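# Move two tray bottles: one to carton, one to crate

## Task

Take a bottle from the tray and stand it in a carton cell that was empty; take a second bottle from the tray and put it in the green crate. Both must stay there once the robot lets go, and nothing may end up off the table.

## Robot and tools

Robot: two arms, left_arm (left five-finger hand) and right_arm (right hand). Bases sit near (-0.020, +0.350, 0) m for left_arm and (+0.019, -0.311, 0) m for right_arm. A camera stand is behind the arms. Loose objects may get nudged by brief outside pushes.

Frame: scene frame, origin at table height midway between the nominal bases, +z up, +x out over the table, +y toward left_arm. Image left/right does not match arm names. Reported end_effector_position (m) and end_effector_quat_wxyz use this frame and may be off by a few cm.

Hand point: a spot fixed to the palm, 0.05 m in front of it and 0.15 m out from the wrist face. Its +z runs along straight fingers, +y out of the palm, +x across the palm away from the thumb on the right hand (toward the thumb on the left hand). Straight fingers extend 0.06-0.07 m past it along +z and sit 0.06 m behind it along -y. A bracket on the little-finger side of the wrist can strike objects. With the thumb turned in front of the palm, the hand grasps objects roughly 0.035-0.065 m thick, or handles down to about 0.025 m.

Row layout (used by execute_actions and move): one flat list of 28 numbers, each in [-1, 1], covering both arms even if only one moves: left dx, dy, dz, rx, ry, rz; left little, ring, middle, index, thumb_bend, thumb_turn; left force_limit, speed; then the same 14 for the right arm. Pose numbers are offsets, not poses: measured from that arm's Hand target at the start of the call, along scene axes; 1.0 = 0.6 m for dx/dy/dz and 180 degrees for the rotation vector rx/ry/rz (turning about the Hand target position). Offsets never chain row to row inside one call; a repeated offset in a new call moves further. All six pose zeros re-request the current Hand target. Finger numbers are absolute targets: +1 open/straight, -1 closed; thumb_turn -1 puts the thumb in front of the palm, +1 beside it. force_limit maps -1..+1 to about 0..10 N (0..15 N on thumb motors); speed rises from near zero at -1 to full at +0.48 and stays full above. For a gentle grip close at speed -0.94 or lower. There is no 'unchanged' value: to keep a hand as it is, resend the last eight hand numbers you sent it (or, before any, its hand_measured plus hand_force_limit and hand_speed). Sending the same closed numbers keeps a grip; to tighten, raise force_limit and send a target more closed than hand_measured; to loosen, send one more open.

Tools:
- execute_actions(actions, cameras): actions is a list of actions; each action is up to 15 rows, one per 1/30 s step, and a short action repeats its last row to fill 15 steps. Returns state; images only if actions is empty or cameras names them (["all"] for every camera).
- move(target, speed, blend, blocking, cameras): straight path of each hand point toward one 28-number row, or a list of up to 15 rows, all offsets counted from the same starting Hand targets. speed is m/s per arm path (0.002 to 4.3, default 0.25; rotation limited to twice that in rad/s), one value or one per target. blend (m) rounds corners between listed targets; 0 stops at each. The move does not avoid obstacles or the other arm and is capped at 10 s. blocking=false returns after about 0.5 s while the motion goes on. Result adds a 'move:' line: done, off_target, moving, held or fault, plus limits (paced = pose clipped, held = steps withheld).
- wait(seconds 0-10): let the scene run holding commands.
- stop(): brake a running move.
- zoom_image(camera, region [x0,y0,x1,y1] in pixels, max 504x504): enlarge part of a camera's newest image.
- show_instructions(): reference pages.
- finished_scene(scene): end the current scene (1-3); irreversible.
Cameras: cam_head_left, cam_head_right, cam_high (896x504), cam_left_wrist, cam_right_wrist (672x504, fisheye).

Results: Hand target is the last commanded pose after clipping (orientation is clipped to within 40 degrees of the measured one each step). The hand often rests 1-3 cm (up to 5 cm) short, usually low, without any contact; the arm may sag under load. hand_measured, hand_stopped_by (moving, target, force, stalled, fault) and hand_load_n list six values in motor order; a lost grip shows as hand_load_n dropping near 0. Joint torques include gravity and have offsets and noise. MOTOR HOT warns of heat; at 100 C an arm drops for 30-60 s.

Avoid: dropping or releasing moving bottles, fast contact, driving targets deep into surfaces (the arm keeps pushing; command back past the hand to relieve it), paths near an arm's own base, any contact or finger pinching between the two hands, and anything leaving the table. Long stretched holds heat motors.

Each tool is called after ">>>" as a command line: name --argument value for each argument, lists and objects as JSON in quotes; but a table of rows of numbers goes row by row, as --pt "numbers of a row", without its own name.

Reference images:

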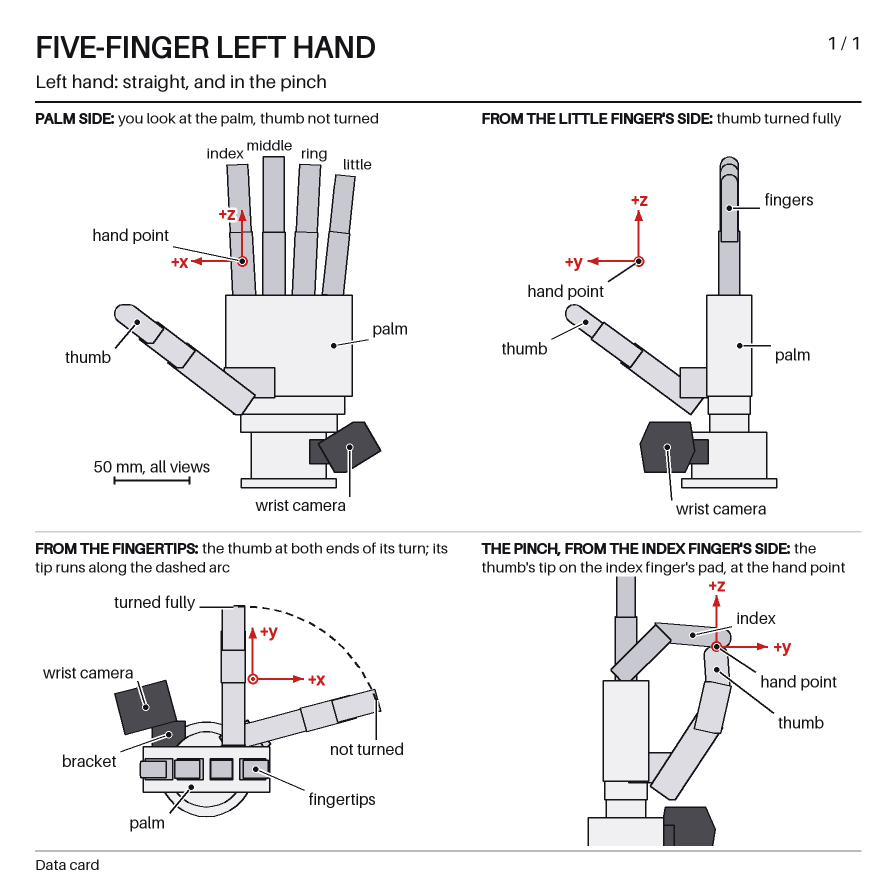

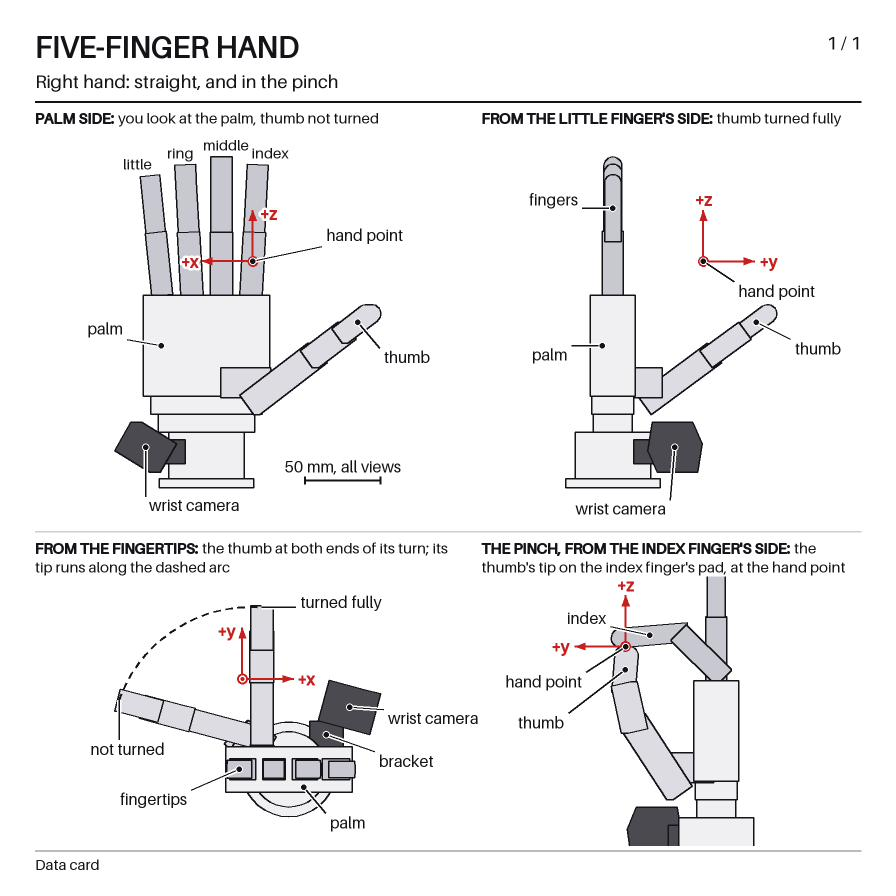

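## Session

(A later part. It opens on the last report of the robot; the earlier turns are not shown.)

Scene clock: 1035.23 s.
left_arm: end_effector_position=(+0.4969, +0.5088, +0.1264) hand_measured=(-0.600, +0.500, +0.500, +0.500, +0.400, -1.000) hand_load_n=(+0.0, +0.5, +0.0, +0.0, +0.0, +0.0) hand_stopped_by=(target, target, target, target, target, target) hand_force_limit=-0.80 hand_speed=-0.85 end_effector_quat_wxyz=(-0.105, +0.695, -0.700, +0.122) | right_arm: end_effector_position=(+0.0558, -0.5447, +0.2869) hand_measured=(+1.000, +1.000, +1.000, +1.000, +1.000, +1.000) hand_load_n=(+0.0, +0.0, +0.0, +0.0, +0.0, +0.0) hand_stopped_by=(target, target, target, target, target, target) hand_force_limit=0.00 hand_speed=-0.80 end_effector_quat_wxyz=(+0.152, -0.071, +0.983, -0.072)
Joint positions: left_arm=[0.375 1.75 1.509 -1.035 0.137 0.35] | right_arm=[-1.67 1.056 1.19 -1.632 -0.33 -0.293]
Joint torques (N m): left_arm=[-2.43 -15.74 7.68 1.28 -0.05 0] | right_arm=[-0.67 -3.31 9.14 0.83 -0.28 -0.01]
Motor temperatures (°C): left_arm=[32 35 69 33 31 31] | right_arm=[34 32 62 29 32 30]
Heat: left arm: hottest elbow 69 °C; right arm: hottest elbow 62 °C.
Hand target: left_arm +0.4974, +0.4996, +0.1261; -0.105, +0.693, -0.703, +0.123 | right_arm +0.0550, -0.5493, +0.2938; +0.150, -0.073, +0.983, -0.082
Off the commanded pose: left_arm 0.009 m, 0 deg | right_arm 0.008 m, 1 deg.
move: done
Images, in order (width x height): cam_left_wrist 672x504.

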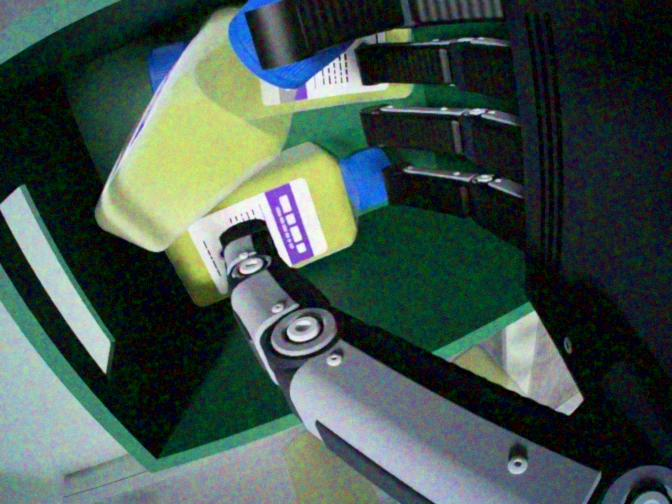

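>>> move --target '[0,0,0.07,0,0,0,-0.6,0.5,0.5,0.5,0.4,-1,-0.8,-0.85,0,0,0,0,0,0,1,1,1,1,1,1,0.0,-0.8]' --speed 0.05 --cameras '["cam_left_wrist","cam_head_right","cam_high"]'

>>> zoom_image --camera "cam_high" --region '[540, 130, 660, 250]'

Scene clock: 1047.20 s.
left_arm: end_effector_position=(+0.4765, +0.5010, +0.1382) hand_measured=(-0.600, +0.500, +0.500, +0.500, +0.400, -1.000) hand_load_n=(+0.0, +0.0, +0.0, +0.0, -0.5, +0.0) hand_stopped_by=(target, target, target, target, target, target) hand_force_limit=-0.80 hand_speed=-0.85 end_effector_quat_wxyz=(-0.077, +0.700, -0.702, +0.110) | right_arm: end_effector_position=(+0.0558, -0.5447, +0.2869) hand_measured=(+1.000, +1.000, +1.000, +1.000, +1.000, +1.000) hand_load_n=(+0.0, +0.0, +0.0, +0.0, +0.0, +0.0) hand_stopped_by=(target, target, target, target, target, target) hand_force_limit=0.00 hand_speed=-0.80 end_effector_quat_wxyz=(+0.152, -0.071, +0.983, -0.072)
Joint positions: left_arm=[0.375 1.731 1.515 -1.123 0.137 0.35] | right_arm=[-1.67 1.056 1.19 -1.632 -0.33 -0.293]
Joint torques (N m): left_arm=[-2.43 -15.91 13.01 0.53 -0.02 0] | right_arm=[-0.67 -3.19 9.25 0.81 -0.32 -0.04]
Motor temperatures (°C): left_arm=[32 35 67 33 31 31] | right_arm=[34 32 62 29 32 30]
Heat: left arm: hottest elbow 67 °C; right arm: hottest elbow 62 °C.
Hand target: left_arm +0.4974, +0.4996, +0.1681; -0.105, +0.693, -0.703, +0.123 | right_arm +0.0550, -0.5493, +0.2938; +0.150, -0.073, +0.983, -0.082
Off the commanded pose: left_arm 0.037 m, 4 deg | right_arm 0.008 m, 1 deg.
move: off_target (left_arm)
Images, in order (width x height): cam_head_right 896x504, cam_high 896x504, cam_left_wrist 672x504.

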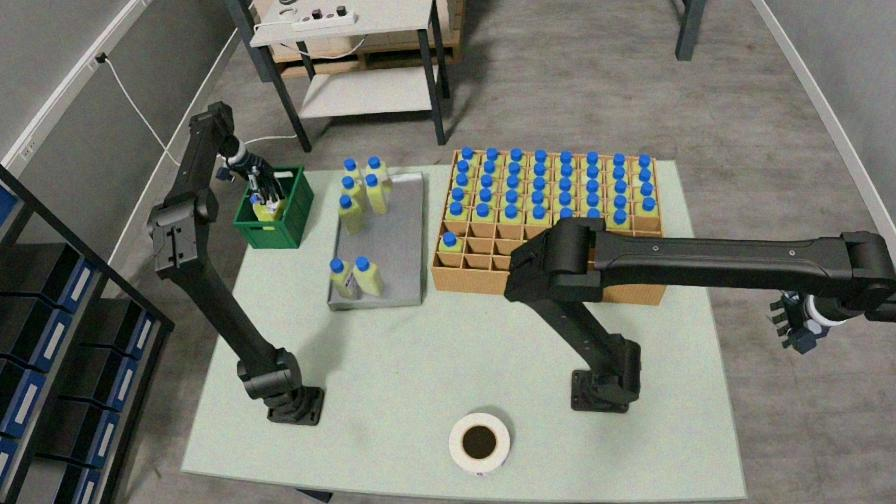

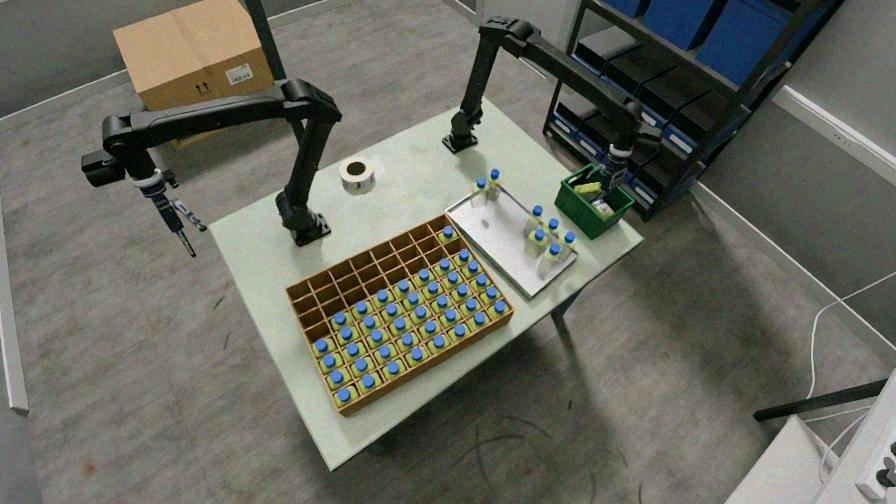

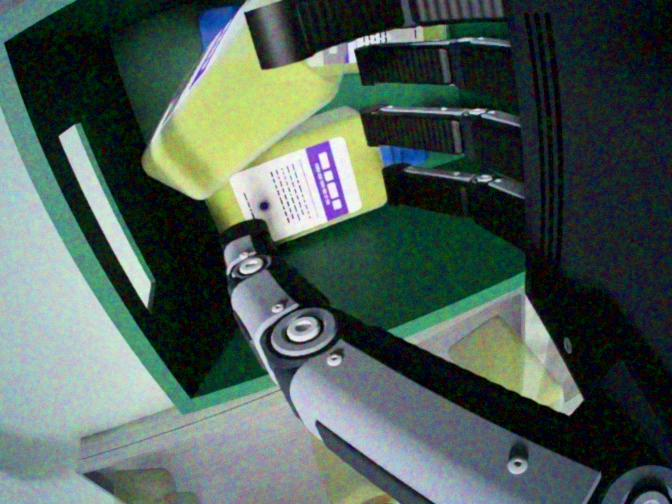

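Scaled by 4.200 from the camera's 896x504 image, which has a finer 1280x720 frame.

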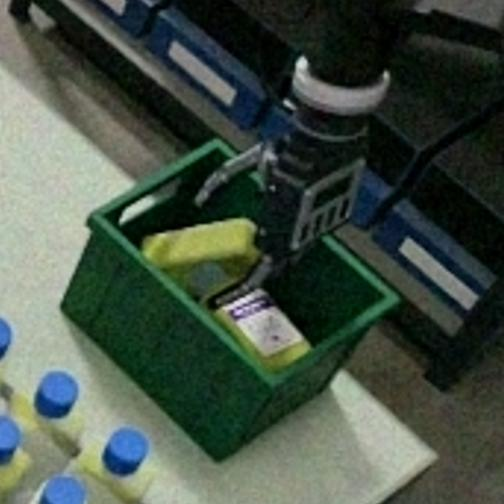

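>>> move --target '[0.02,0.0,0.1,0,0,0,-0.6,0.5,0.5,0.5,0.4,-1,-0.8,-0.85,0,0,0,0,0,0,1,1,1,1,1,1,0.0,-0.8]' --speed 0.1

>>> move --target '[0.0,0.0,0.12,0,0,0,-0.6,0.5,0.5,0.5,0.4,-1,-0.8,-0.85,0,0,0,0,0,0,1,1,1,1,1,1,0.0,-0.8]' --speed 0.12 --cameras '["cam_left_wrist","cam_head_right","cam_high"]'

>>> zoom_image --camera "cam_high" --region '[540, 130, 660, 250]'

>>> zoom_image --camera "cam_head_right" --region '[210, 120, 340, 260]'

Scene clock: 1054.87 s.
left_arm: end_effector_position=(+0.4912, +0.5021, +0.2080) hand_measured=(-0.600, +0.500, +0.500, +0.500, +0.400, -1.000) hand_load_n=(+0.0, +0.0, +0.0, +0.0, +0.0, +0.0) hand_stopped_by=(target, target, target, target, target, target) hand_force_limit=-0.80 hand_speed=-0.85 end_effector_quat_wxyz=(-0.086, +0.696, -0.703, +0.114) | right_arm: end_effector_position=(+0.0558, -0.5447, +0.2869) hand_measured=(+1.000, +1.000, +1.000, +1.000, +1.000, +1.000) hand_load_n=(+0.0, +0.0, +0.0, +0.0, +0.0, +0.0) hand_stopped_by=(target, target, target, target, target, target) hand_force_limit=0.00 hand_speed=-0.80 end_effector_quat_wxyz=(+0.152, -0.071, +0.983, -0.072)
Joint positions: left_arm=[0.368 1.73 1.699 -1.286 0.137 0.348] | right_arm=[-1.67 1.056 1.19 -1.632 -0.33 -0.293]
Joint torques (N m): left_arm=[-2.43 -14.45 13.38 0.57 -0.1 -0.05] | right_arm=[-0.26 -3.25 9.22 0.8 -0.29 -0.03]
Motor temperatures (°C): left_arm=[32 36 68 33 31 31] | right_arm=[34 32 62 29 32 30]
Heat: left arm: hottest elbow 68 °C; right arm: hottest elbow 62 °C.
Hand target: left_arm +0.5094, +0.4994, +0.2281; -0.105, +0.693, -0.703, +0.123 | right_arm +0.0550, -0.5493, +0.2938; +0.150, -0.073, +0.983, -0.082
Off the commanded pose: left_arm 0.027 m, 2 deg | right_arm 0.008 m, 1 deg.
move: off_target (left_arm)

Scene clock: 1056.33 s.
left_arm: end_effector_position=(+0.4937, +0.5031, +0.2876) hand_measured=(-0.600, +0.500, +0.500, +0.500, +0.400, -1.000) hand_load_n=(+0.0, +0.0, +0.0, +0.0, +0.0, +0.0) hand_stopped_by=(target, target, target, target, target, target) hand_force_limit=-0.80 hand_speed=-0.85 end_effector_quat_wxyz=(-0.093, +0.695, -0.703, +0.117) | right_arm: end_effector_position=(+0.0558, -0.5447, +0.2869) hand_measured=(+1.000, +1.000, +1.000, +1.000, +1.000, +1.000) hand_load_n=(+0.0, +0.0, +0.0, +0.0, +0.0, +0.0) hand_stopped_by=(target, target, target, target, target, target) hand_force_limit=0.00 hand_speed=-0.80 end_effector_quat_wxyz=(+0.152, -0.071, +0.983, -0.072)
Joint positions: left_arm=[0.368 1.743 1.925 -1.484 0.136 0.348] | right_arm=[-1.67 1.056 1.19 -1.632 -0.33 -0.293]
Joint torques (N m): left_arm=[-2.43 -13.51 13.19 0.61 -0.1 -0.05] | right_arm=[-0.44 -3.49 9.18 0.79 -0.31 -0.02]
Motor temperatures (°C): left_arm=[32 36 68 33 31 31] | right_arm=[34 32 62 29 32 30]
Heat: left arm: hottest elbow 68 °C; right arm: hottest elbow 62 °C.
Hand target: left_arm +0.5094, +0.4995, +0.3001; -0.105, +0.693, -0.703, +0.123 | right_arm +0.0550, -0.5493, +0.2938; +0.150, -0.073, +0.983, -0.082
Off the commanded pose: left_arm 0.020 m, 2 deg | right_arm 0.008 m, 1 deg.
move: off_target (left_arm)
Images, in order (width x height): cam_head_right 896x504, cam_high 896x504, cam_left_wrist 672x504.

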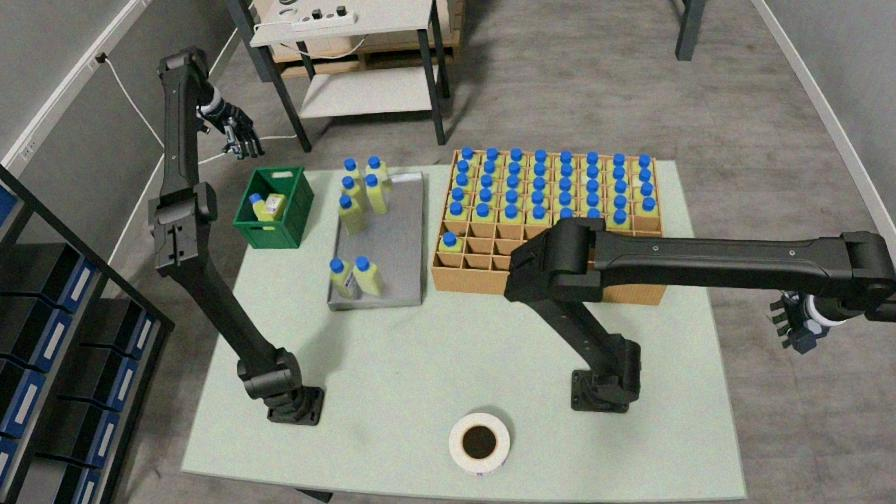

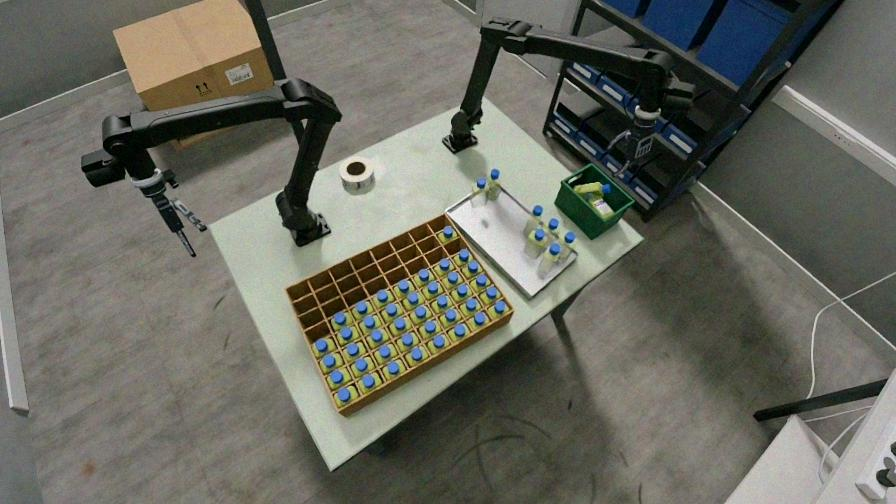

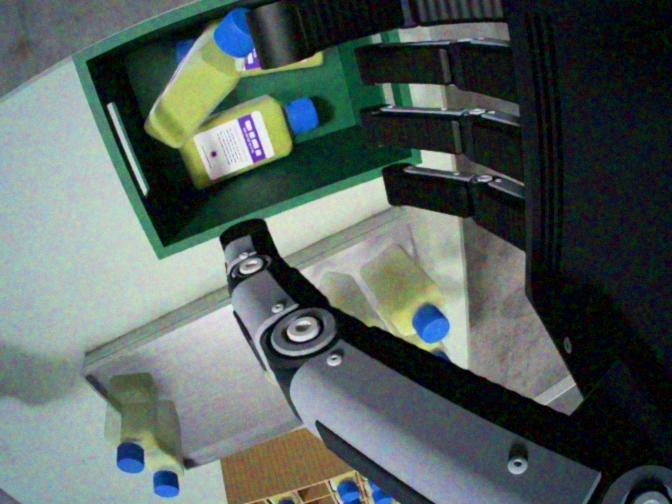

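Scaled by 4.200 from the camera's 896x504 image, which has a finer 1280x720 frame.

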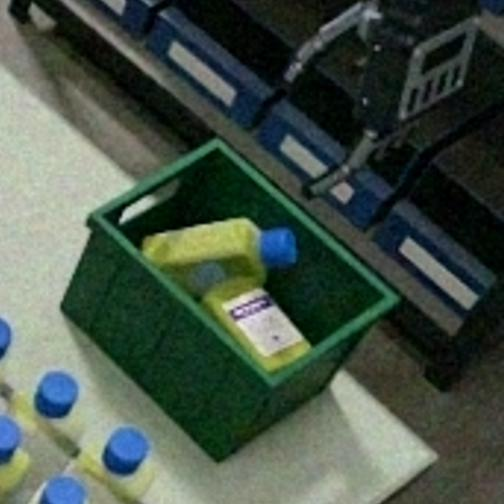

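Scaled by 3.600 from the camera's 896x504 image, which has a finer 1280x720 frame.

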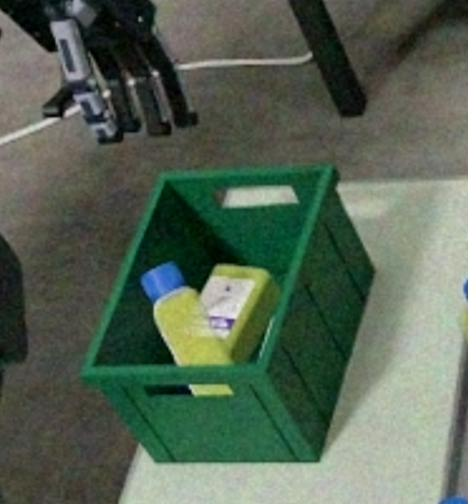

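>>> finished_scene --scene 2

The scene is finished: the task was done.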